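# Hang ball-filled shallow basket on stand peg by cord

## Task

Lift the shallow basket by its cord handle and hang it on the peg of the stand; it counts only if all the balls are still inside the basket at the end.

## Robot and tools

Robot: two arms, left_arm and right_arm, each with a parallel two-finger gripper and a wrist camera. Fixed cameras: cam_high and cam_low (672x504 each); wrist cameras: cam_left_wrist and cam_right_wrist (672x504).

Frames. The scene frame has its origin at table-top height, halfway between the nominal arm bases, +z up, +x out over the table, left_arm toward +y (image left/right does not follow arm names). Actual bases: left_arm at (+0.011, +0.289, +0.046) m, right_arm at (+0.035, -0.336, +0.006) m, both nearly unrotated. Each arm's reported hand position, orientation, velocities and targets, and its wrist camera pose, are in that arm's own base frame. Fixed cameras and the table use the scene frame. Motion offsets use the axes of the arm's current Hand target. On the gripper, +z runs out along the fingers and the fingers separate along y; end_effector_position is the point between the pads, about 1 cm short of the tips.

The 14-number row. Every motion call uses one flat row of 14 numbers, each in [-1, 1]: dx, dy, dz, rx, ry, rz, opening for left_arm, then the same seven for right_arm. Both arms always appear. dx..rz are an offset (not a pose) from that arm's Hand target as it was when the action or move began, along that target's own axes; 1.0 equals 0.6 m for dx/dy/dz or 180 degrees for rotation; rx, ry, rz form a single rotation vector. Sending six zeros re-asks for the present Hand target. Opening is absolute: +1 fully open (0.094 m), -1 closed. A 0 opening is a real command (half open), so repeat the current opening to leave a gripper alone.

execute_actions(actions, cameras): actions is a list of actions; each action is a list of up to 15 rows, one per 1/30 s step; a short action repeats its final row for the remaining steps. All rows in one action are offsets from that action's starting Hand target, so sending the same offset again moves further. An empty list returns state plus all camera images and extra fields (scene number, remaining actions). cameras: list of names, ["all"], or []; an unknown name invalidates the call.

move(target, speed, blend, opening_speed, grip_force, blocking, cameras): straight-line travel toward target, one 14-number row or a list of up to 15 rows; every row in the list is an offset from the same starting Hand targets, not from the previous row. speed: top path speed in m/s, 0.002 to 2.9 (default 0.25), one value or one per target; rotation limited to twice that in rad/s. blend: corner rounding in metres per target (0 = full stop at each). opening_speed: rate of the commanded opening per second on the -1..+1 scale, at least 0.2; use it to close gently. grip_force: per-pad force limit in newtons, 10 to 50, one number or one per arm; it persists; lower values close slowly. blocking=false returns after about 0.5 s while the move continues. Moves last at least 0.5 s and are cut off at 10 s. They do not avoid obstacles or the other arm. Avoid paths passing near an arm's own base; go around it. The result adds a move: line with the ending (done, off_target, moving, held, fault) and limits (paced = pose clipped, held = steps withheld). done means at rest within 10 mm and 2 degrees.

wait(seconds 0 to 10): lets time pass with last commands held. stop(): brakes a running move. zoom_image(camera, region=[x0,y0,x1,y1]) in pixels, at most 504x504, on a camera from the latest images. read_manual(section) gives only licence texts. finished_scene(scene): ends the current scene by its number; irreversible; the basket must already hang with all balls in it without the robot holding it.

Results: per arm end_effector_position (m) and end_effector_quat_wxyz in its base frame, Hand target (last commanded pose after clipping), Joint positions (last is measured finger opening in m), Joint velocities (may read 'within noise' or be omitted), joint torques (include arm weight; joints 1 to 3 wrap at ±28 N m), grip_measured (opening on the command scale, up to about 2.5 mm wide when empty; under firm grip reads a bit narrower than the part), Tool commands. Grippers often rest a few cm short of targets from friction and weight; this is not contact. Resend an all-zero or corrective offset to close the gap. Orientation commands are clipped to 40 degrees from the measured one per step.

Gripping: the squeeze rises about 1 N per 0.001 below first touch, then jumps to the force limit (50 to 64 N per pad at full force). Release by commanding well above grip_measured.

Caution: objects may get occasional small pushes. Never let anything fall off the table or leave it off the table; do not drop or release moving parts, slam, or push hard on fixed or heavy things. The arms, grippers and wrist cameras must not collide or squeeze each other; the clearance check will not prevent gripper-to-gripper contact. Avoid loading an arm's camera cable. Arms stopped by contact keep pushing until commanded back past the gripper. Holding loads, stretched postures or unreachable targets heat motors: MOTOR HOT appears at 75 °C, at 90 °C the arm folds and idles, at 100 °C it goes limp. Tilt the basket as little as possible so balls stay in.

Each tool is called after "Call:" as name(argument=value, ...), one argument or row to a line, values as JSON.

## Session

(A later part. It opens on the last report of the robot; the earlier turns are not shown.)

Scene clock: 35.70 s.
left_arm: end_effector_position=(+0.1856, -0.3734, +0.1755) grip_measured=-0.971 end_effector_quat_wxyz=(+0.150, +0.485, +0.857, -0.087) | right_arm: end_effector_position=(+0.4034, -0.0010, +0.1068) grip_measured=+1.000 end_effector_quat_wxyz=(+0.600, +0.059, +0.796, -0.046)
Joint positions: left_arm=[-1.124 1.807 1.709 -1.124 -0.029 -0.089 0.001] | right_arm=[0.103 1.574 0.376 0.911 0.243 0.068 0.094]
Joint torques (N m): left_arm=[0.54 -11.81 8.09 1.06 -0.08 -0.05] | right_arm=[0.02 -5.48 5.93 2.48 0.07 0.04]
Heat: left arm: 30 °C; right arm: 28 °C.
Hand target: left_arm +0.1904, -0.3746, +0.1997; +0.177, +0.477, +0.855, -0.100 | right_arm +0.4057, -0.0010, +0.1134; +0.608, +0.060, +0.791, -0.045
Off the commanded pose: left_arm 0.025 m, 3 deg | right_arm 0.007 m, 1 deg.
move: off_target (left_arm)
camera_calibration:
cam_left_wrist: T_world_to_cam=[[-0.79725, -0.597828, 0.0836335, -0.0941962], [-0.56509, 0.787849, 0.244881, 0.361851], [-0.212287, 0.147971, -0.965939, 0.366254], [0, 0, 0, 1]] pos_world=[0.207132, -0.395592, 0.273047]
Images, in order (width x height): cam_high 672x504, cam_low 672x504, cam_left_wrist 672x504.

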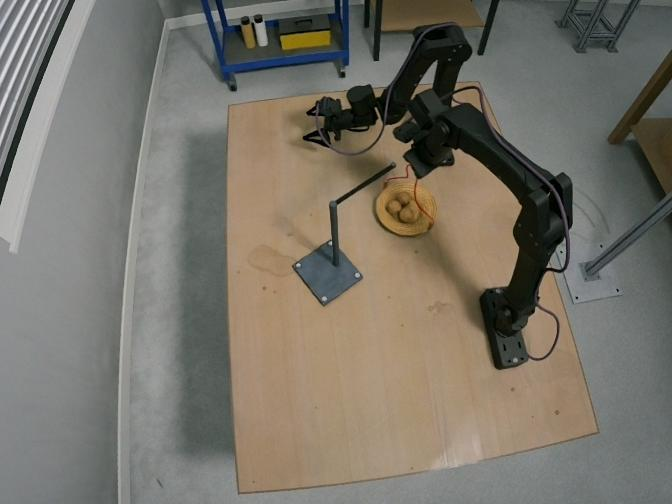

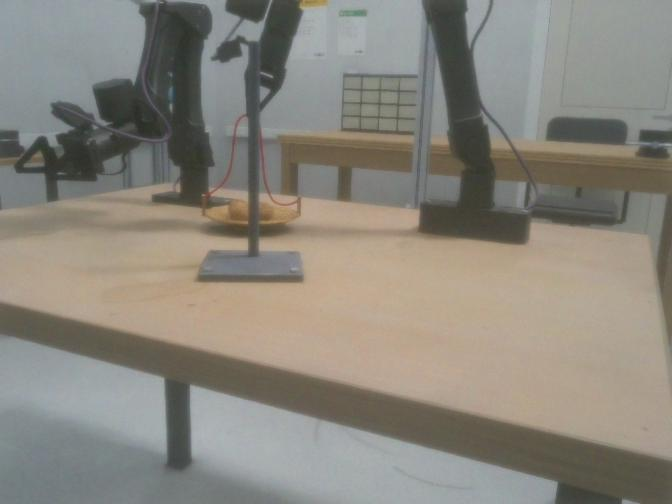

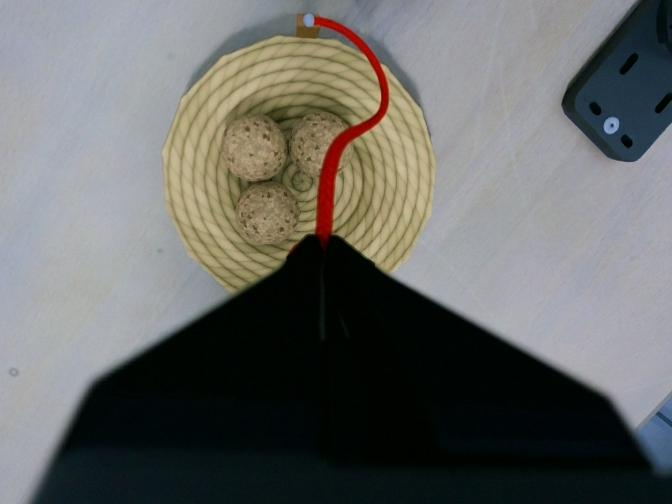

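Call:
move(
  target=[-0.03,0,-0.069,0,0,0,-1,0,0,0,0,0,0,1],
  speed=0.06,
  cameras=["cam_left_wrist","cam_low"],
)

Call:
zoom_image(
  camera="cam_low",
  region=[160, 60, 360, 260],
)

Scene clock: 37.33 s.
left_arm: end_effector_position=(+0.1852, -0.3725, +0.2375) grip_measured=-0.971 end_effector_quat_wxyz=(+0.167, +0.483, +0.854, -0.099) | right_arm: end_effector_position=(+0.4034, -0.0010, +0.1068) grip_measured=+1.000 end_effector_quat_wxyz=(+0.600, +0.059, +0.796, -0.046)
Joint positions: left_arm=[-1.124 1.829 1.977 -1.329 -0.029 -0.089 0.001] | right_arm=[0.103 1.574 0.376 0.911 0.243 0.068 0.094]
Joint torques (N m): left_arm=[0.58 -8.2 7.82 1.14 -0.07 -0.04] | right_arm=[0.02 -5.49 5.93 2.47 0.07 0.04]
Heat: left arm: 30 °C; right arm: 28 °C.
Hand target: left_arm +0.1906, -0.3746, +0.2447; +0.177, +0.477, +0.855, -0.100 | right_arm +0.4057, -0.0010, +0.1134; +0.608, +0.060, +0.791, -0.045
Off the commanded pose: left_arm 0.009 m, 1 deg | right_arm 0.007 m, 1 deg.
move: done
camera_calibration:
cam_left_wrist: T_world_to_cam=[[-0.798326, -0.595237, 0.0914736, -0.0998937], [-0.569785, 0.795739, 0.205291, 0.358899], [-0.194986, 0.111769, -0.974417, 0.411301], [0, 0, 0, 1]] pos_world=[0.204945, -0.391021, 0.336237]
Images, in order (width x height): cam_low 672x504, cam_left_wrist 672x504.

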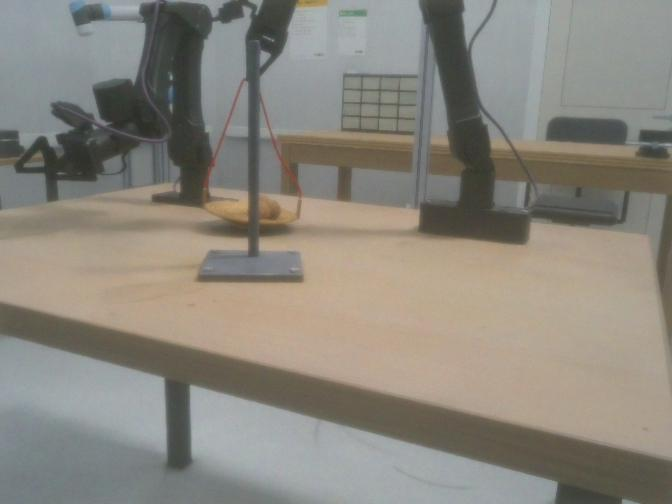

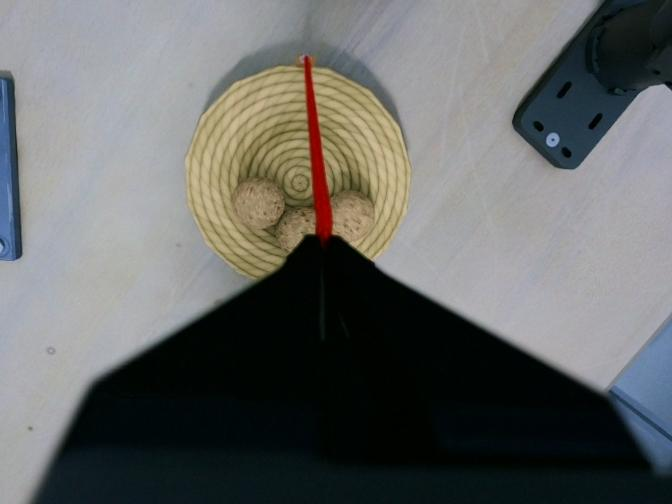

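Scaled by 2.520 from the camera's 672x504 image, which has a finer 960x720 frame.

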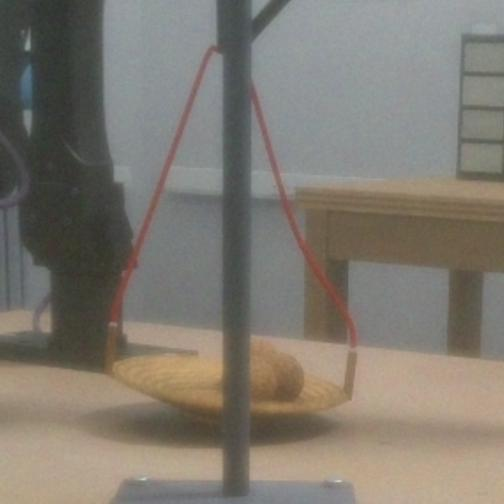

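Call:
move(
  target=[
    [0.03,0,0.069,0,0,0,-1,0,0,0,0,0,0,1],
    [0.1625,-0.151,0.266,0.05,0.053,0.24,-1,0,0,0,0,0,0,1],
    [0.24,-0.198,0.396,0.098,0.104,0.473,-1,0,0,0,0,0,0,1],
  ],
  speed=[0.07,0.17,0.17],
  blend=[0.02,0.02,0],
)

Call:
move(
  target=[0,0,0,0,0,0,-0.2,0,0,0,0,0,0,1],
  opening_speed=1,
  cameras=["cam_left_wrist","cam_high"],
)

Call:
zoom_image(
  camera="cam_high",
  region=[340, 130, 500, 250],
)

Scene clock: 43.63 s.
left_arm: end_effector_position=(+0.0707, -0.4002, -0.0267) grip_measured=-0.971 end_effector_quat_wxyz=(+0.003, +0.951, +0.310, -0.001) | right_arm: end_effector_position=(+0.4034, -0.0010, +0.1068) grip_measured=+1.000 end_effector_quat_wxyz=(+0.600, +0.059, +0.796, -0.046)
Joint positions: left_arm=[-1.398 2.207 1.528 -0.886 0.001 1.112 0.001] | right_arm=[0.103 1.574 0.376 0.911 0.243 0.068 0.094]
Joint torques (N m): left_arm=[-0.44 -9.65 6.57 0.37 0.04 0.11] | right_arm=[0.02 -5.48 5.93 2.47 0.07 0.03]
Heat: left arm: 30 °C; right arm: 28 °C.
Hand target: left_arm +0.0691, -0.4051, -0.0303; +0.000, +0.953, +0.303, -0.001 | right_arm +0.4057, -0.0010, +0.1134; +0.608, +0.060, +0.791, -0.045
Off the commanded pose: left_arm 0.006 m, 1 deg | right_arm 0.007 m, 1 deg.
move: done

Scene clock: 44.67 s.
left_arm: end_effector_position=(+0.0657, -0.3894, -0.0262) grip_measured=-0.203 end_effector_quat_wxyz=(-0.021, +0.952, +0.307, +0.000) | right_arm: end_effector_position=(+0.4034, -0.0010, +0.1068) grip_measured=+1.000 end_effector_quat_wxyz=(+0.600, +0.059, +0.796, -0.046)
Joint positions: left_arm=[-1.404 2.207 1.53 -0.935 0.006 1.114 0.037] | right_arm=[0.103 1.574 0.376 0.911 0.243 0.068 0.094]
Joint torques (N m): left_arm=[0.05 -9.73 6.34 0.81 0 0.09] | right_arm=[-0.01 -5.48 5.93 2.47 0.07 0.04]
Heat: left arm: 30 °C; right arm: 28 °C.
Hand target: left_arm +0.0690, -0.4052, -0.0302; +0.001, +0.953, +0.303, -0.001 | right_arm +0.4057, -0.0010, +0.1134; +0.608, +0.060, +0.791, -0.045
Off the commanded pose: left_arm 0.017 m, 2 deg | right_arm 0.007 m, 1 deg.
move: off_target (left_arm)
camera_calibration:
cam_left_wrist: T_world_to_cam=[[-0.679531, 0.729551, 0.0774161, 0.326446], [0.628672, 0.524656, 0.574027, 0.183761], [0.378165, 0.438738, -0.815169, 0.226812], [0, 0, 0, 1]] pos_world=[0.0205322, -0.434081, 0.0541337]
Images, in order (width x height): cam_high 672x504, cam_left_wrist 672x504.

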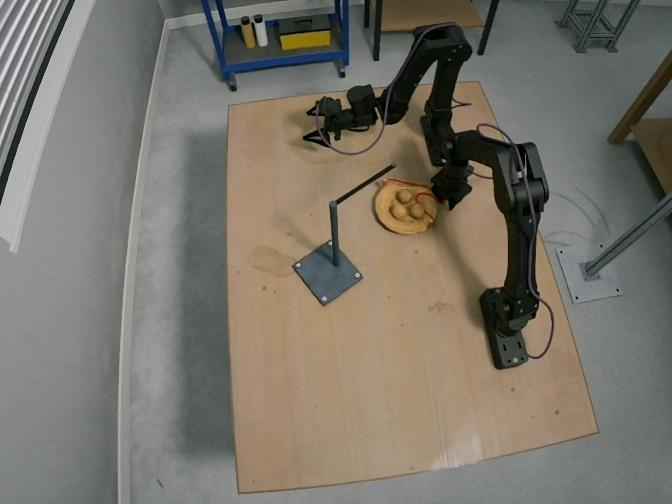

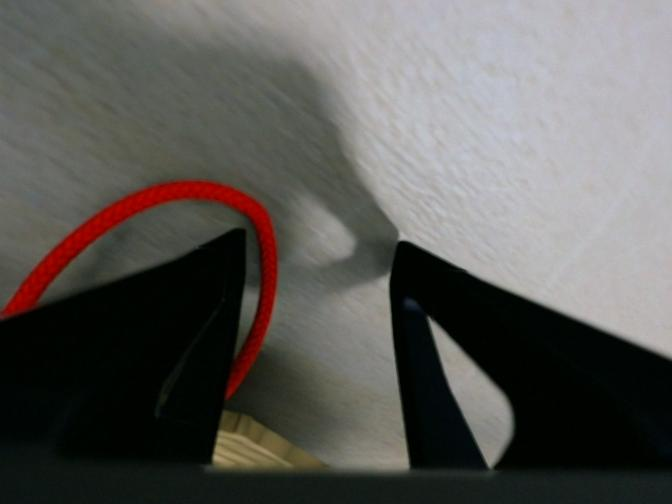

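Scaled by 3.150 from the camera's 672x504 image, which has a finer 960x720 frame.

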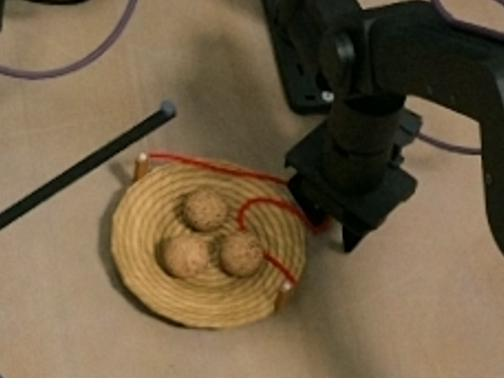

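Call:
move(
  target=[
    [0,0,-0.05,0,0,0,-0.2,0,0,0,0,0,0,1],
    [0.034,-0.007,-0.05,0,0,0,-0.2,0,0,0,0,0,0,1],
  ],
  speed=0.1,
  cameras=["cam_left_wrist"],
)

Call:
move(
  target=[0,0,0.06,0,0,0,-0.2,0,0,0,0,0,0,1],
  speed=0.08,
  cameras=["cam_left_wrist"],
)

Scene clock: 46.63 s.
left_arm: end_effector_position=(+0.0825, -0.3897, -0.0104) grip_measured=-0.203 end_effector_quat_wxyz=(-0.013, +0.952, +0.307, +0.001) | right_arm: end_effector_position=(+0.4034, -0.0010, +0.1068) grip_measured=+1.000 end_effector_quat_wxyz=(+0.600, +0.059, +0.796, -0.046)
Joint positions: left_arm=[-1.364 2.18 1.554 -0.97 0.002 1.154 0.037] | right_arm=[0.103 1.574 0.376 0.911 0.243 0.068 0.094]
Joint torques (N m): left_arm=[0.32 -14.6 3.52 0.44 0.03 0.11] | right_arm=[0.02 -5.5 5.91 2.48 0.07 0.04]
Heat: left arm: 30 °C; right arm: 28 °C.
Hand target: left_arm +0.0834, -0.3899, -0.0003; +0.001, +0.953, +0.303, -0.001 | right_arm +0.4057, -0.0010, +0.1134; +0.608, +0.060, +0.791, -0.045
Off the commanded pose: left_arm 0.010 m, 2 deg | right_arm 0.007 m, 1 deg.
move: done
camera_calibration:
cam_left_wrist: T_world_to_cam=[[-0.679867, 0.73069, 0.0622356, 0.337262], [0.62539, 0.53338, 0.569555, 0.167905], [0.382973, 0.426143, -0.819594, 0.228089], [0, 0, 0, 1]] pos_world=[0.0369357, -0.43319, 0.0703198]
Images, in order (width x height): cam_left_wrist 672x504.

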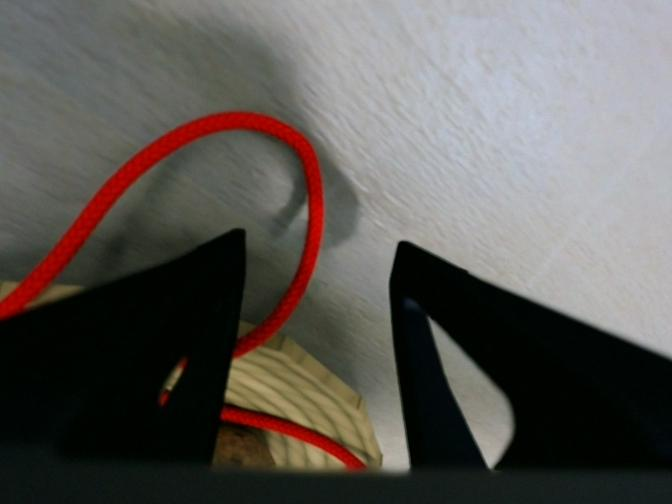

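Scene clock: 47.73 s.
left_arm: end_effector_position=(+0.0821, -0.3967, -0.0250) grip_measured=-0.203 end_effector_quat_wxyz=(+0.013, +0.952, +0.305, -0.006) | right_arm: end_effector_position=(+0.4034, -0.0010, +0.1068) grip_measured=+1.000 end_effector_quat_wxyz=(+0.600, +0.059, +0.796, -0.046)
Joint positions: left_arm=[-1.365 2.18 1.491 -0.854 0.008 1.157 0.037] | right_arm=[0.103 1.574 0.376 0.911 0.243 0.068 0.094]
Joint torques (N m): left_arm=[0.39 -9.89 3.51 0.59 -0.01 0.09] | right_arm=[0.01 -5.49 5.93 2.48 0.07 0.04]
Heat: left arm: 30 °C; right arm: 28 °C.
Hand target: left_arm +0.0832, -0.3901, -0.0362; +0.001, +0.953, +0.303, -0.001 | right_arm +0.4057, -0.0010, +0.1134; +0.608, +0.060, +0.791, -0.045
Off the commanded pose: left_arm 0.013 m, 2 deg | right_arm 0.007 m, 1 deg.
move: off_target (left_arm)
camera_calibration:
cam_left_wrist: T_world_to_cam=[[-0.676953, 0.735736, 0.0206563, 0.343708], [0.625418, 0.560199, 0.543166, 0.190114], [0.388055, 0.380616, -0.839371, 0.200311], [0, 0, 0, 1]] pos_world=[0.0360419, -0.435622, 0.0577727]
Images, in order (width x height): cam_left_wrist 672x504.

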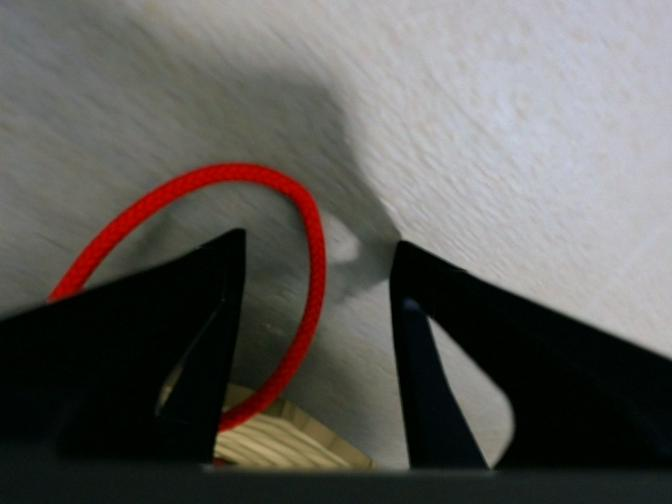

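Call:
move(
  target=[
    [0,0,-0.04,0,0,0,-0.2,0,0,0,0,0,0,1],
    [0.012,0.005,0.005,0,0,0,-0.2,0,0,0,0,0,0,1],
  ],
  speed=0.08,
)

Call:
move(
  target=[0,0,0,0,0,0,-1,0,0,0,0,0,0,1],
  opening_speed=1,
  cameras=["cam_left_wrist"],
)

Scene clock: 49.57 s.
left_arm: end_effector_position=(+0.0878, -0.3974, -0.0265) grip_measured=-0.203 end_effector_quat_wxyz=(+0.016, +0.953, +0.302, -0.006) | right_arm: end_effector_position=(+0.4034, -0.0010, +0.1068) grip_measured=+1.000 end_effector_quat_wxyz=(+0.600, +0.059, +0.796, -0.046)
Joint positions: left_arm=[-1.352 2.185 1.491 -0.844 0.008 1.176 0.037] | right_arm=[0.103 1.574 0.376 0.911 0.243 0.068 0.094]
Joint torques (N m): left_arm=[0.98 -9.83 3.22 0.6 -0.03 0.09] | right_arm=[0.01 -5.48 5.93 2.48 0.07 0.03]
Heat: left arm: 30 °C; right arm: 28 °C.
Hand target: left_arm +0.0908, -0.3883, -0.0393; +0.001, +0.953, +0.303, -0.001 | right_arm +0.4057, -0.0010, +0.1134; +0.608, +0.060, +0.791, -0.045
Off the commanded pose: left_arm 0.016 m, 2 deg | right_arm 0.007 m, 1 deg.
move: off_target (left_arm)

Scene clock: 50.57 s.
left_arm: end_effector_position=(+0.0902, -0.3977, -0.0266) grip_measured=-0.954 end_effector_quat_wxyz=(+0.018, +0.953, +0.304, -0.003) | right_arm: end_effector_position=(+0.4034, -0.0010, +0.1068) grip_measured=+1.000 end_effector_quat_wxyz=(+0.600, +0.059, +0.796, -0.046)
Joint positions: left_arm=[-1.349 2.185 1.491 -0.84 0.003 1.176 0.002] | right_arm=[0.103 1.574 0.376 0.911 0.243 0.068 0.094]
Joint torques (N m): left_arm=[0.66 -9.85 3.22 0.55 0.02 0.1] | right_arm=[0.01 -5.48 5.91 2.48 0.07 0.03]
Heat: left arm: 30 °C; right arm: 28 °C.
Hand target: left_arm +0.0909, -0.3883, -0.0393; +0.001, +0.953, +0.303, -0.001 | right_arm +0.4057, -0.0010, +0.1134; +0.608, +0.060, +0.791, -0.045
Off the commanded pose: left_arm 0.016 m, 2 deg | right_arm 0.007 m, 1 deg.
move: off_target (left_arm)
camera_calibration:
cam_left_wrist: T_world_to_cam=[[-0.675492, 0.737302, 0.00981878, 0.350208], [0.622588, 0.563159, 0.543356, 0.187982], [0.395088, 0.373146, -0.839445, 0.192563], [0, 0, 0, 1]] pos_world=[0.0434484, -0.435927, 0.0560661]
Images, in order (width x height): cam_left_wrist 672x504.

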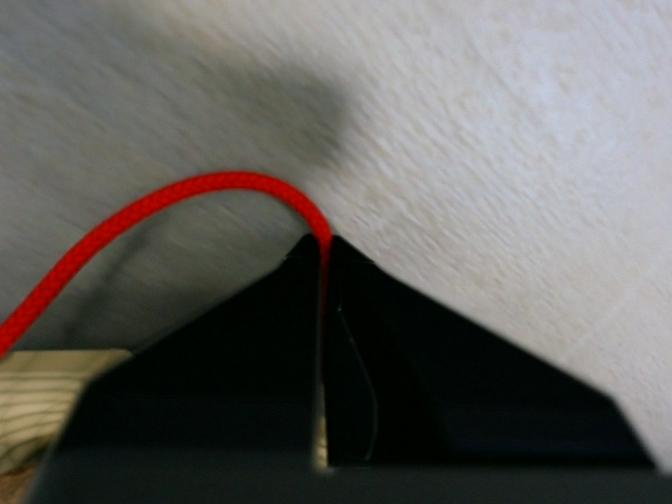

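Call:
move(
  target=[
    [0,0,-0.083,0,0,0,-1,0,0,0,0,0,0,1],
    [0.09,0.05,-0.26,-0.06,-0.065,-0.28,-1,0,0,0,0,0,0,1],
    [0.147,0.078,-0.398,-0.098,-0.104,-0.473,-1,0,0,0,0,0,0,1],
  ],
  blend=[0.02,0.02,0],
  speed=0.17,
  cameras=["cam_low","cam_left_wrist"],
)

Scene clock: 56.63 s.
left_arm: end_effector_position=(+0.1857, -0.3739, +0.1745) grip_measured=-0.954 end_effector_quat_wxyz=(+0.150, +0.485, +0.857, -0.087) | right_arm: end_effector_position=(+0.4034, -0.0010, +0.1068) grip_measured=+1.000 end_effector_quat_wxyz=(+0.600, +0.059, +0.796, -0.046)
Joint positions: left_arm=[-1.125 1.81 1.71 -1.123 -0.029 -0.089 0.002] | right_arm=[0.103 1.574 0.376 0.911 0.243 0.068 0.094]
Joint torques (N m): left_arm=[0.51 -11.93 8.12 1.03 -0.07 -0.06] | right_arm=[0.02 -5.48 5.93 2.47 0.07 0.03]
Heat: left arm: 31 °C; right arm: 28 °C.
Hand target: left_arm +0.1905, -0.3752, +0.1992; +0.177, +0.477, +0.855, -0.100 | right_arm +0.4057, -0.0010, +0.1134; +0.608, +0.060, +0.791, -0.045
Off the commanded pose: left_arm 0.025 m, 4 deg | right_arm 0.007 m, 1 deg.
move: off_target (left_arm)
camera_calibration:
cam_left_wrist: T_world_to_cam=[[-0.797194, -0.597979, 0.0830873, -0.0943138], [-0.565019, 0.787471, 0.246259, 0.362085], [-0.212686, 0.14937, -0.965636, 0.365953], [0, 0, 0, 1]] pos_world=[0.207231, -0.396191, 0.272047]
Images, in order (width x height): cam_low 672x504, cam_left_wrist 672x504.

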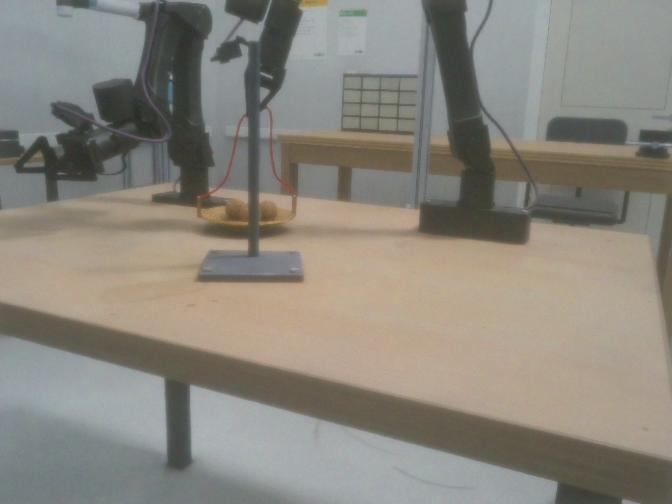

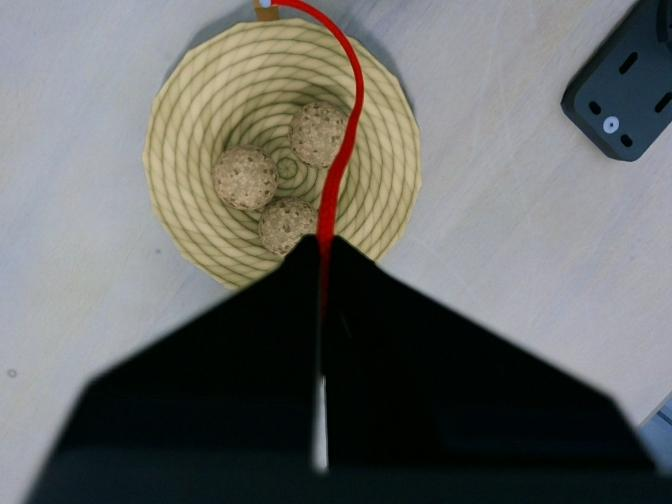

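Call:
move(
  target=[-0.0332,0,-0.0764,0,0,0,-1,0,0,0,0,0,0,1],
  speed=0.05,
  cameras=["cam_low","cam_left_wrist"],
)

Call:
zoom_image(
  camera="cam_low",
  region=[160, 60, 360, 260],
)

Scene clock: 58.40 s.
left_arm: end_effector_position=(+0.1841, -0.3704, +0.2379) grip_measured=-0.954 end_effector_quat_wxyz=(+0.159, +0.484, +0.856, -0.093) | right_arm: end_effector_position=(+0.4034, -0.0010, +0.1068) grip_measured=+1.000 end_effector_quat_wxyz=(+0.600, +0.059, +0.796, -0.046)
Joint positions: left_arm=[-1.125 1.844 2.006 -1.364 -0.029 -0.09 0.002] | right_arm=[0.103 1.574 0.376 0.911 0.243 0.068 0.094]
Joint torques (N m): left_arm=[0.57 -8.61 8.21 1.21 -0.07 -0.05] | right_arm=[0.01 -5.49 5.94 2.47 0.07 0.03]
Heat: left arm: 31 °C; right arm: 28 °C.
Hand target: left_arm +0.1906, -0.3752, +0.2493; +0.177, +0.477, +0.855, -0.100 | right_arm +0.4057, -0.0010, +0.1134; +0.608, +0.060, +0.791, -0.045
Off the commanded pose: left_arm 0.014 m, 2 deg | right_arm 0.007 m, 1 deg.
move: off_target (left_arm)
camera_calibration:
cam_left_wrist: T_world_to_cam=[[-0.797487, -0.596992, 0.0872673, -0.0992978], [-0.567987, 0.791649, 0.225125, 0.34994], [-0.203483, 0.129968, -0.970414, 0.41854], [0, 0, 0, 1]] pos_world=[0.204739, -0.390707, 0.336042]
Images, in order (width x height): cam_low 672x504, cam_left_wrist 672x504.

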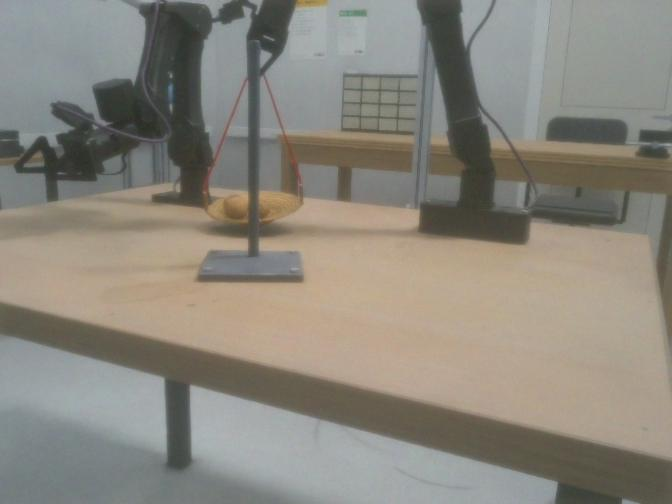

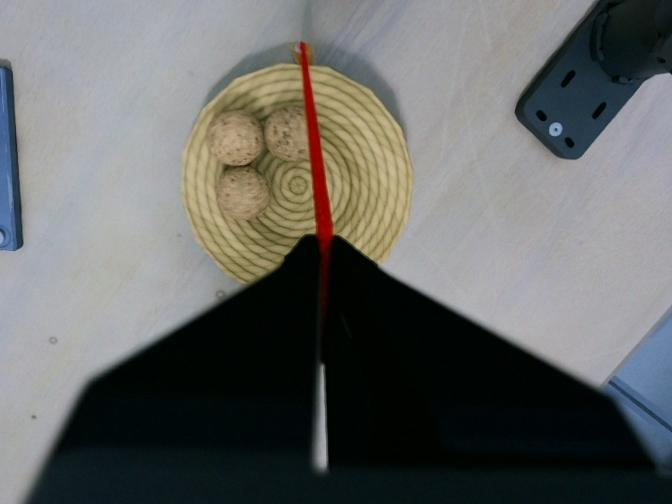

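Scaled by 2.520 from the camera's 672x504 image, which has a finer 960x720 frame.

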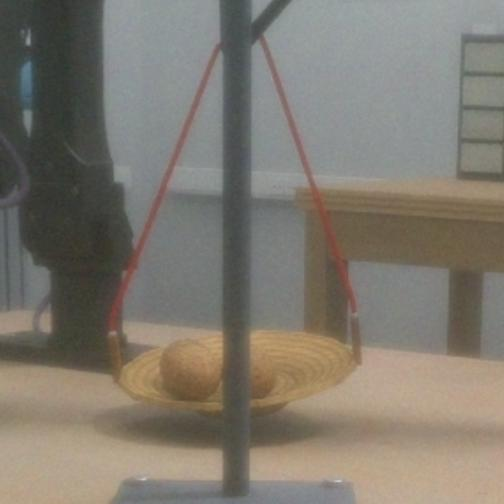

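Call:
move(
  target=[-0.048,-0.03,-0.111,0,0,0,-1,0,0,0,0,0,0,1],
  speed=0.08,
  cameras=["all"],
)

Scene clock: 60.00 s.
left_arm: end_effector_position=(+0.1743, -0.3823, +0.3060) grip_measured=-0.954 end_effector_quat_wxyz=(+0.197, +0.477, +0.848, -0.120) | right_arm: end_effector_position=(+0.4034, -0.0010, +0.1068) grip_measured=+1.000 end_effector_quat_wxyz=(+0.600, +0.059, +0.796, -0.046)
Joint positions: left_arm=[-1.166 1.953 2.432 -1.586 -0.047 -0.129 0.002] | right_arm=[0.103 1.574 0.376 0.911 0.243 0.068 0.094]
Joint torques (N m): left_arm=[-0.38 -9.88 7.06 1.43 -0.11 -0.05] | right_arm=[-0.01 -5.48 5.93 2.47 0.07 0.04]
Heat: left arm: 31 °C; right arm: 28 °C.
Hand target: left_arm +0.1753, -0.3845, +0.3219; +0.177, +0.477, +0.855, -0.100 | right_arm +0.4057, -0.0010, +0.1134; +0.608, +0.060, +0.791, -0.045
Off the commanded pose: left_arm 0.016 m, 3 deg | right_arm 0.007 m, 1 deg.
joint read past its limit (left arm) — joint 4 (wrist pitch), lower limit.
joint sent to its limit (left arm) — joint 4 (wrist pitch), lower limit. The joint targets are off in orientation, not in position.
move: off_target (left_arm)
camera_calibration:
cam_left_wrist: T_world_to_cam=[[-0.800009, -0.590329, 0.107225, -0.123248], [-0.577114, 0.805997, 0.131562, 0.374137], [-0.164088, 0.0433697, -0.985492, 0.448843], [0, 0, 0, 1]] pos_world=[0.19097, -0.393776, 0.406324]
cam_right_wrist: T_world_to_cam=[[-0.181488, -0.978159, 0.101325, 0.0578557], [-0.764996, 0.0756862, -0.639572, 0.381447], [0.617934, -0.193588, -0.762024, -0.0659308], [0, 0, 0, 1]] pos_world=[0.343046, 0.0149584, 0.18786]

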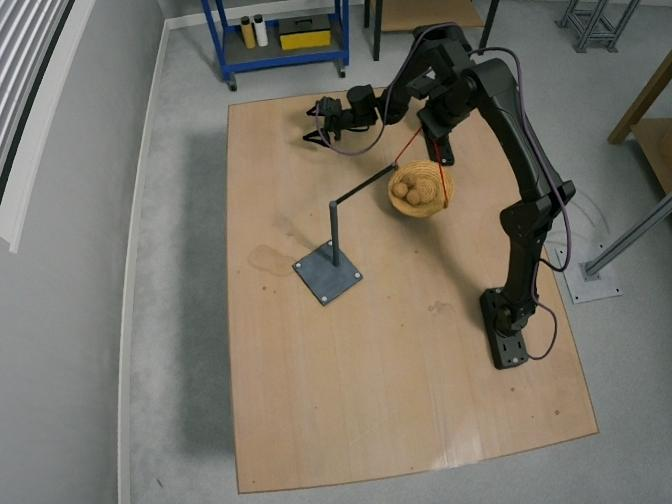

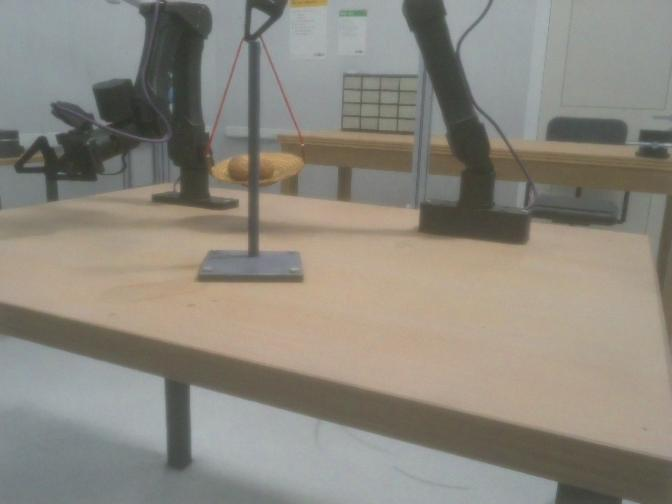

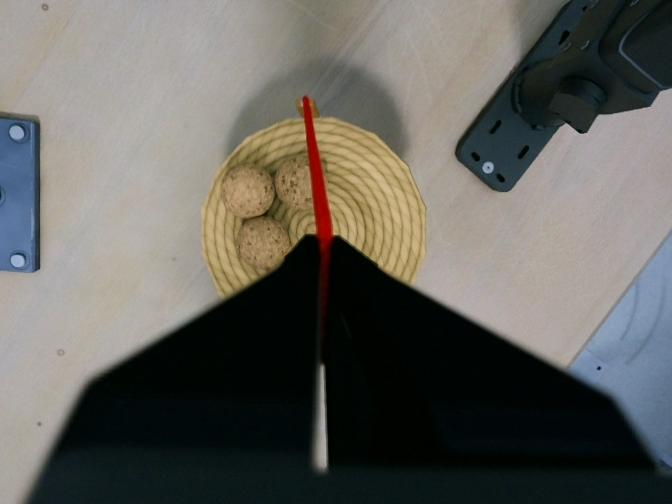

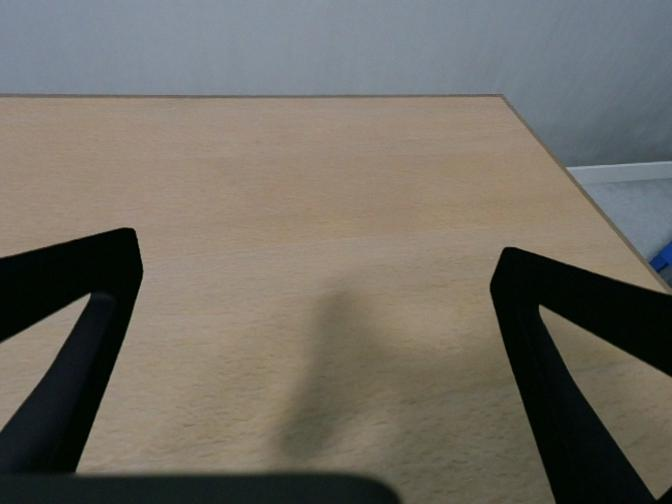

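Call:
zoom_image(
  camera="cam_low",
  region=[200, 0, 320, 90],
)

Call:
zoom_image(
  camera="cam_high",
  region=[320, 80, 480, 230],
)

Scaled by 4.200 from the camera's 672x504 image, which has a finer 960x720 frame.

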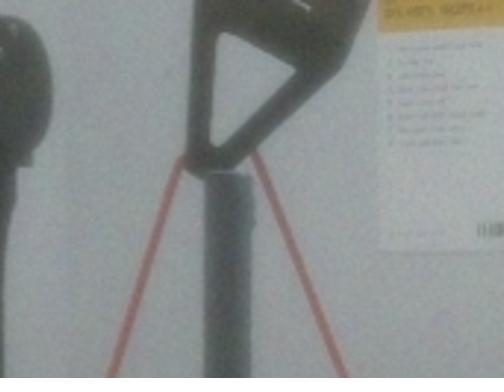

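Scaled by 3.150 from the camera's 672x504 image, which has a finer 960x720 frame.

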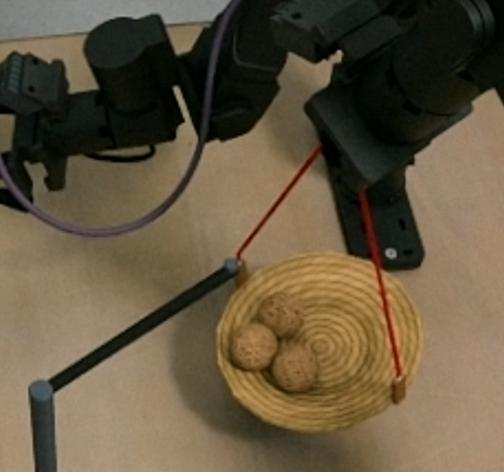

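Call:
move(
  target=[
    [-0.011,0,-0.059,0,0,0,-1,0,0,0,0,0,0,1],
    [-0.011,0.2,-0.059,0,0,0,-1,0,0,0,0,0,0,1],
  ],
  speed=0.09,
  cameras=["all"],
)

Call:
zoom_image(
  camera="cam_low",
  region=[200, 0, 320, 90],
)

Call:
zoom_image(
  camera="cam_high",
  region=[320, 80, 480, 230],
)

Scene clock: 64.27 s.
left_arm: end_effector_position=(+0.2743, -0.3140, +0.3360) grip_measured=-0.954 end_effector_quat_wxyz=(+0.246, +0.461, +0.844, -0.122) | right_arm: end_effector_position=(+0.4034, -0.0010, +0.1068) grip_measured=+1.000 end_effector_quat_wxyz=(+0.600, +0.059, +0.796, -0.046)
Joint positions: left_arm=[-0.824 1.927 2.498 -1.59 0.072 0.155 0.002] | right_arm=[0.103 1.574 0.376 0.911 0.243 0.068 0.094]
Joint torques (N m): left_arm=[0.21 -10.19 6.89 1.64 0.15 0.06] | right_arm=[0.01 -5.49 5.93 2.47 0.07 0.03]
Heat: left arm: 31 °C; right arm: 28 °C.
Hand target: left_arm +0.2733, -0.3147, +0.3567; +0.177, +0.477, +0.855, -0.100 | right_arm +0.4057, -0.0010, +0.1134; +0.608, +0.060, +0.791, -0.045
Off the commanded pose: left_arm 0.021 m, 9 deg | right_arm 0.007 m, 1 deg.
joint read past its limit (left arm) — joint 4 (wrist pitch), lower limit.
joint sent to its limit (left arm) — joint 4 (wrist pitch), lower limit. The joint targets are off in orientation, not in position.
move: off_target (left_arm)
camera_calibration:
cam_left_wrist: T_world_to_cam=[[-0.785949, -0.613186, 0.0792912, -0.00776142], [-0.612146, 0.789748, 0.0396914, 0.408333], [-0.0869583, -0.0173424, -0.996061, 0.455166], [0, 0, 0, 1]] pos_world=[0.28344, -0.319346, 0.437781]
cam_right_wrist: T_world_to_cam=[[-0.181488, -0.978159, 0.101325, 0.0578557], [-0.764996, 0.0756862, -0.639572, 0.381447], [0.617934, -0.193588, -0.762024, -0.0659308], [0, 0, 0, 1]] pos_world=[0.343046, 0.0149584, 0.18786]

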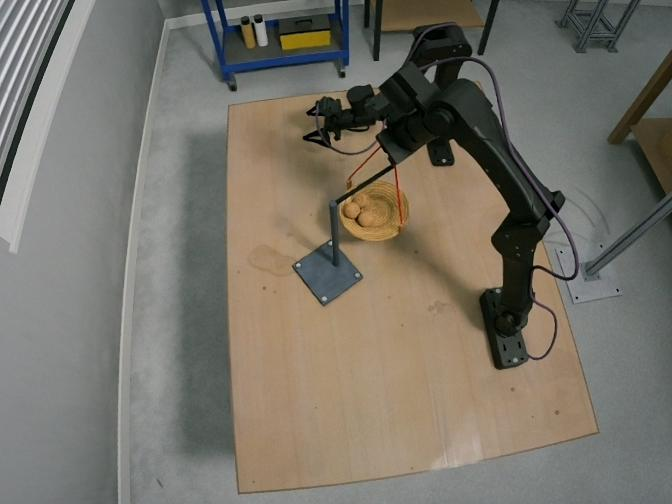

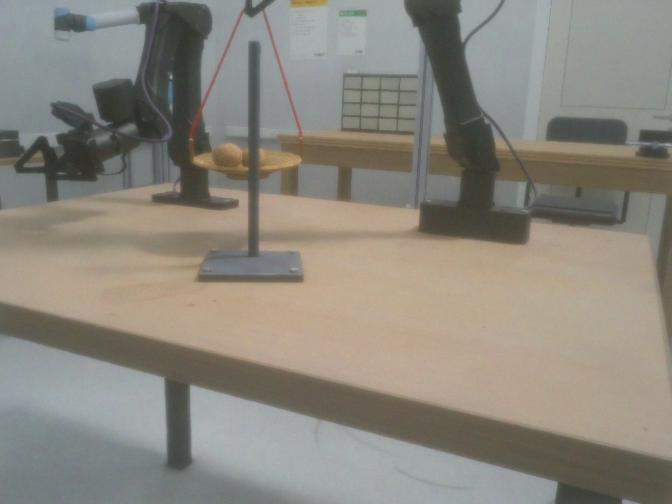

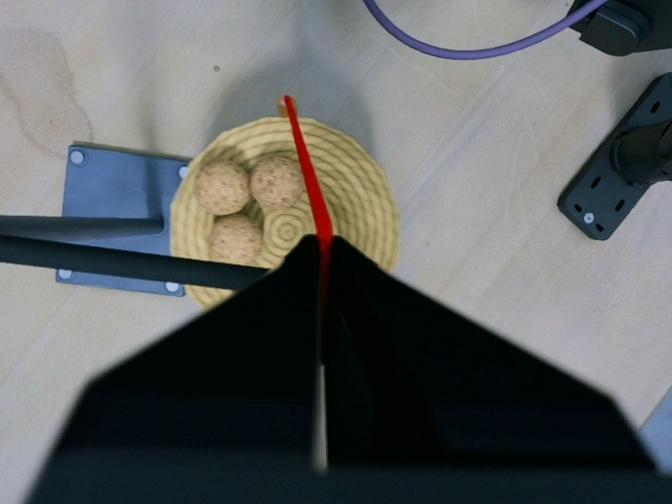

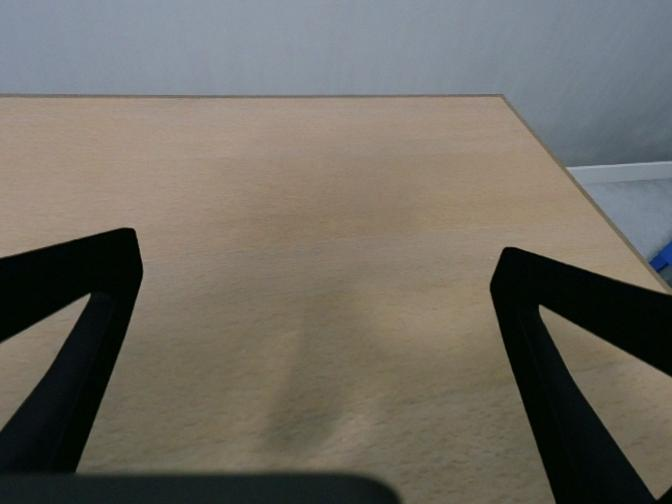

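Scaled by 4.200 from the camera's 672x504 image, which has a finer 960x720 frame.

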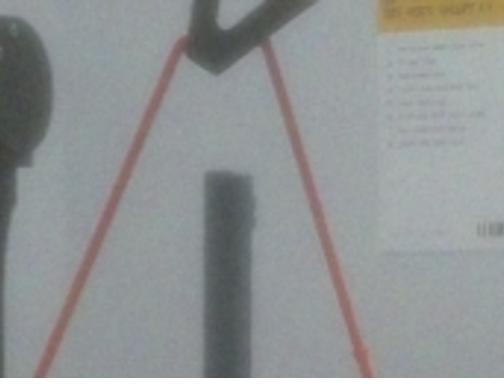

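Scaled by 3.150 from the camera's 672x504 image, which has a finer 960x720 frame.

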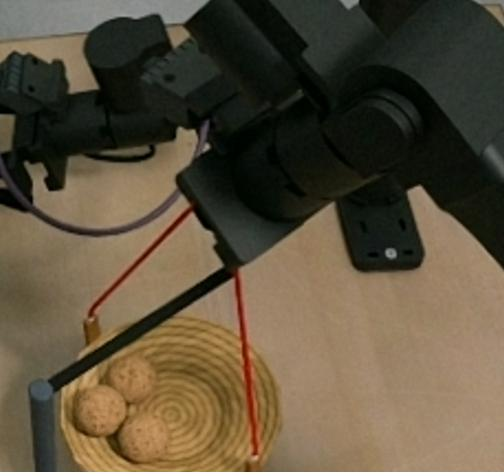

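Call:
move(
  target=[
    [0.008,0.042,-0.003,0,0,0,-1,0,0,0,0,0,0,1],
    [0.028,0.042,0.042,0,0,0,-1,0,0,0,0,0,0,1],
  ],
  speed=0.06,
  cameras=["cam_low","cam_left_wrist","cam_high"],
)

Call:
zoom_image(
  camera="cam_low",
  region=[200, 0, 320, 90],
)

Call:
zoom_image(
  camera="cam_left_wrist",
  region=[150, 150, 400, 350],
)

Scene clock: 68.63 s.
left_arm: end_effector_position=(+0.2909, -0.2967, +0.3246) grip_measured=-0.954 end_effector_quat_wxyz=(+0.232, +0.466, +0.846, -0.114) | right_arm: end_effector_position=(+0.4034, -0.0010, +0.1068) grip_measured=+1.000 end_effector_quat_wxyz=(+0.600, +0.059, +0.796, -0.046)
Joint positions: left_arm=[-0.753 1.927 2.46 -1.59 0.103 0.226 0.002] | right_arm=[0.103 1.574 0.376 0.911 0.243 0.068 0.094]
Joint torques (N m): left_arm=[0.5 -9.43 3.64 1.56 0.14 0.07] | right_arm=[0.01 -5.48 5.93 2.48 0.07 0.03]
Heat: left arm: 30 °C; right arm: 28 °C.
Hand target: left_arm +0.2918, -0.2969, +0.3269; +0.177, +0.477, +0.855, -0.100 | right_arm +0.4057, -0.0010, +0.1134; +0.608, +0.060, +0.791, -0.045
Off the commanded pose: left_arm 0.002 m, 7 deg | right_arm 0.007 m, 1 deg.
joint read past its limit (left arm) — joint 4 (wrist pitch), lower limit.
joint sent to its limit (left arm) — joint 4 (wrist pitch), lower limit. The joint targets are off in orientation, not in position.
move: off_target (left_arm)
camera_calibration:
cam_left_wrist: T_world_to_cam=[[-0.788366, -0.610762, 0.0738153, 0.0199064], [-0.606495, 0.791708, 0.0732243, 0.393238], [-0.103163, 0.0129589, -0.99458, 0.458836], [0, 0, 0, 1]] pos_world=[0.301525, -0.305118, 0.426085]
Images, in order (width x height): cam_high 672x504, cam_low 672x504, cam_left_wrist 672x504.

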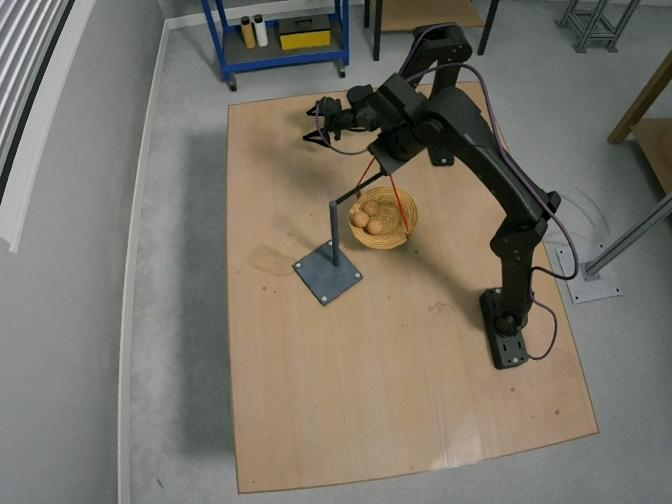

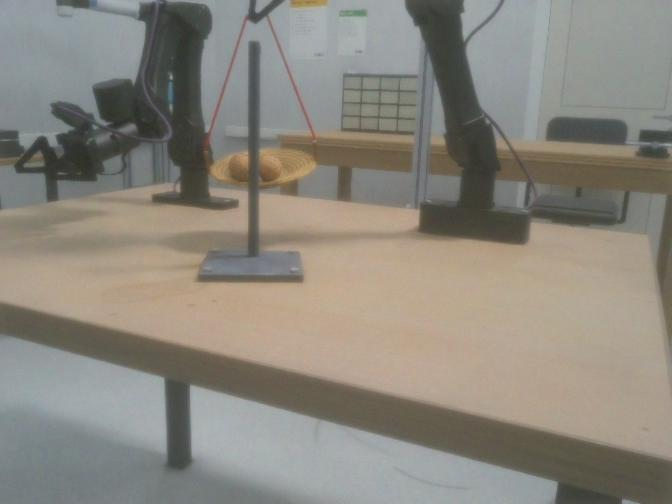

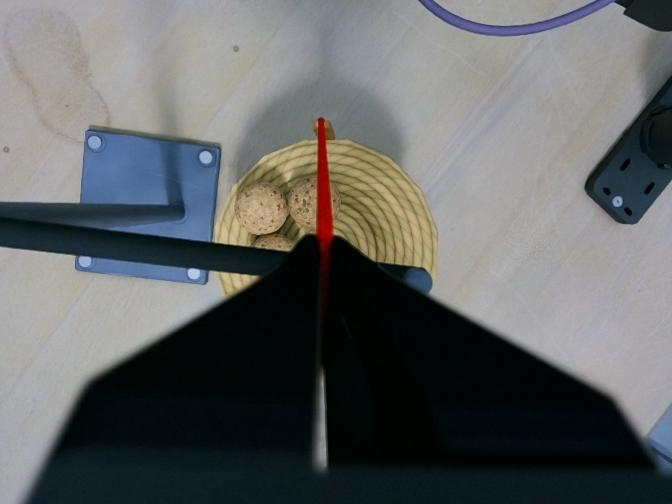

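Scaled by 4.200 from the camera's 672x504 image, which has a finer 960x720 frame.

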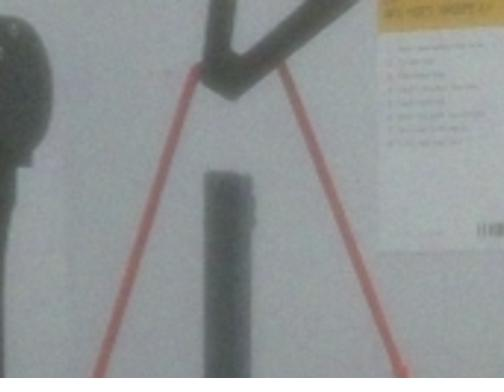

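Scaled by 2.016 from the camera's 672x504 image, which has a finer 960x720 frame.

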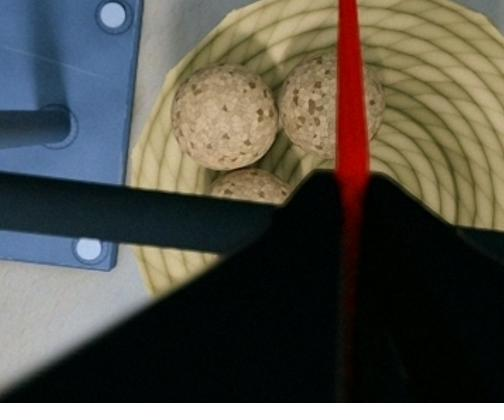

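Call:
move(
  target=[
    [0,0.015,0,0,0,0,-1,0,0,0,0,0,0,1],
    [0.0105,0.015,0.0245,0,0,0,-1,0,0,0,0,0,0,1],
  ],
  speed=0.05,
  cameras=["cam_low","cam_left_wrist"],
)

Call:
zoom_image(
  camera="cam_low",
  region=[200, 0, 320, 90],
)

Scene clock: 72.00 s.
left_arm: end_effector_position=(+0.2967, -0.2901, +0.3143) grip_measured=-0.954 end_effector_quat_wxyz=(+0.218, +0.469, +0.849, -0.108) | right_arm: end_effector_position=(+0.4034, -0.0010, +0.1068) grip_measured=+1.000 end_effector_quat_wxyz=(+0.600, +0.059, +0.796, -0.046)
Joint positions: left_arm=[-0.729 1.931 2.431 -1.59 0.11 0.253 0.002] | right_arm=[0.103 1.574 0.376 0.911 0.243 0.068 0.094]
Joint torques (N m): left_arm=[0.49 -8.47 3.63 1.51 0.17 0.07] | right_arm=[0.02 -5.49 5.91 2.48 0.07 0.03]
Heat: left arm: 30 °C; right arm: 28 °C.
Hand target: left_arm +0.2995, -0.2922, +0.3109; +0.177, +0.477, +0.855, -0.100 | right_arm +0.4057, -0.0010, +0.1134; +0.608, +0.060, +0.791, -0.045
Off the commanded pose: left_arm 0.005 m, 5 deg | right_arm 0.007 m, 1 deg.
joint read past its limit (left arm) — joint 4 (wrist pitch), lower limit.
joint sent to its limit (left arm) — joint 4 (wrist pitch), lower limit. The joint targets are off in orientation, not in position.
move: off_target (left_arm)
camera_calibration:
cam_left_wrist: T_world_to_cam=[[-0.788639, -0.610566, 0.0725031, 0.0297668], [-0.602839, 0.791031, 0.104189, 0.381329], [-0.120967, 0.0384602, -0.991911, 0.460909], [0, 0, 0, 1]] pos_world=[0.30911, -0.301195, 0.415292]
Images, in order (width x height): cam_low 672x504, cam_left_wrist 672x504.

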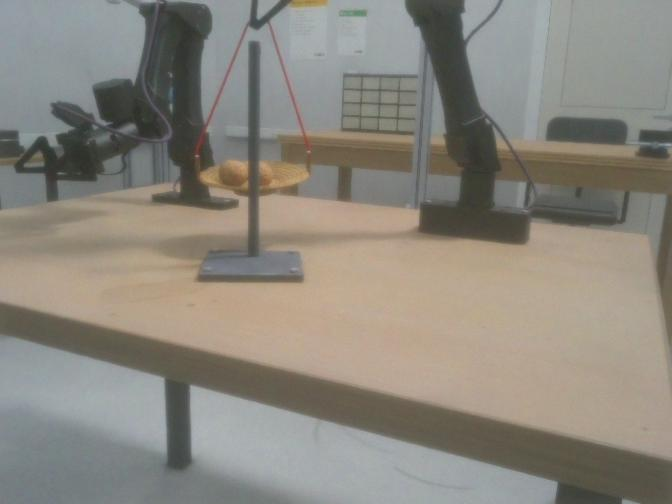

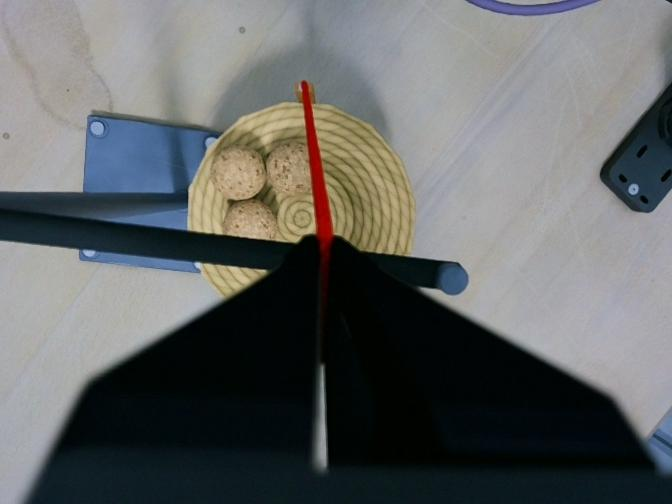

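Scaled by 4.200 from the camera's 672x504 image, which has a finer 960x720 frame.

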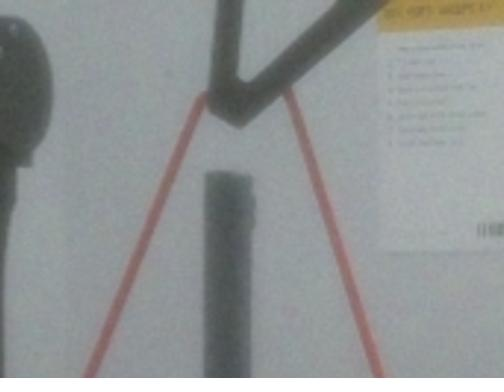

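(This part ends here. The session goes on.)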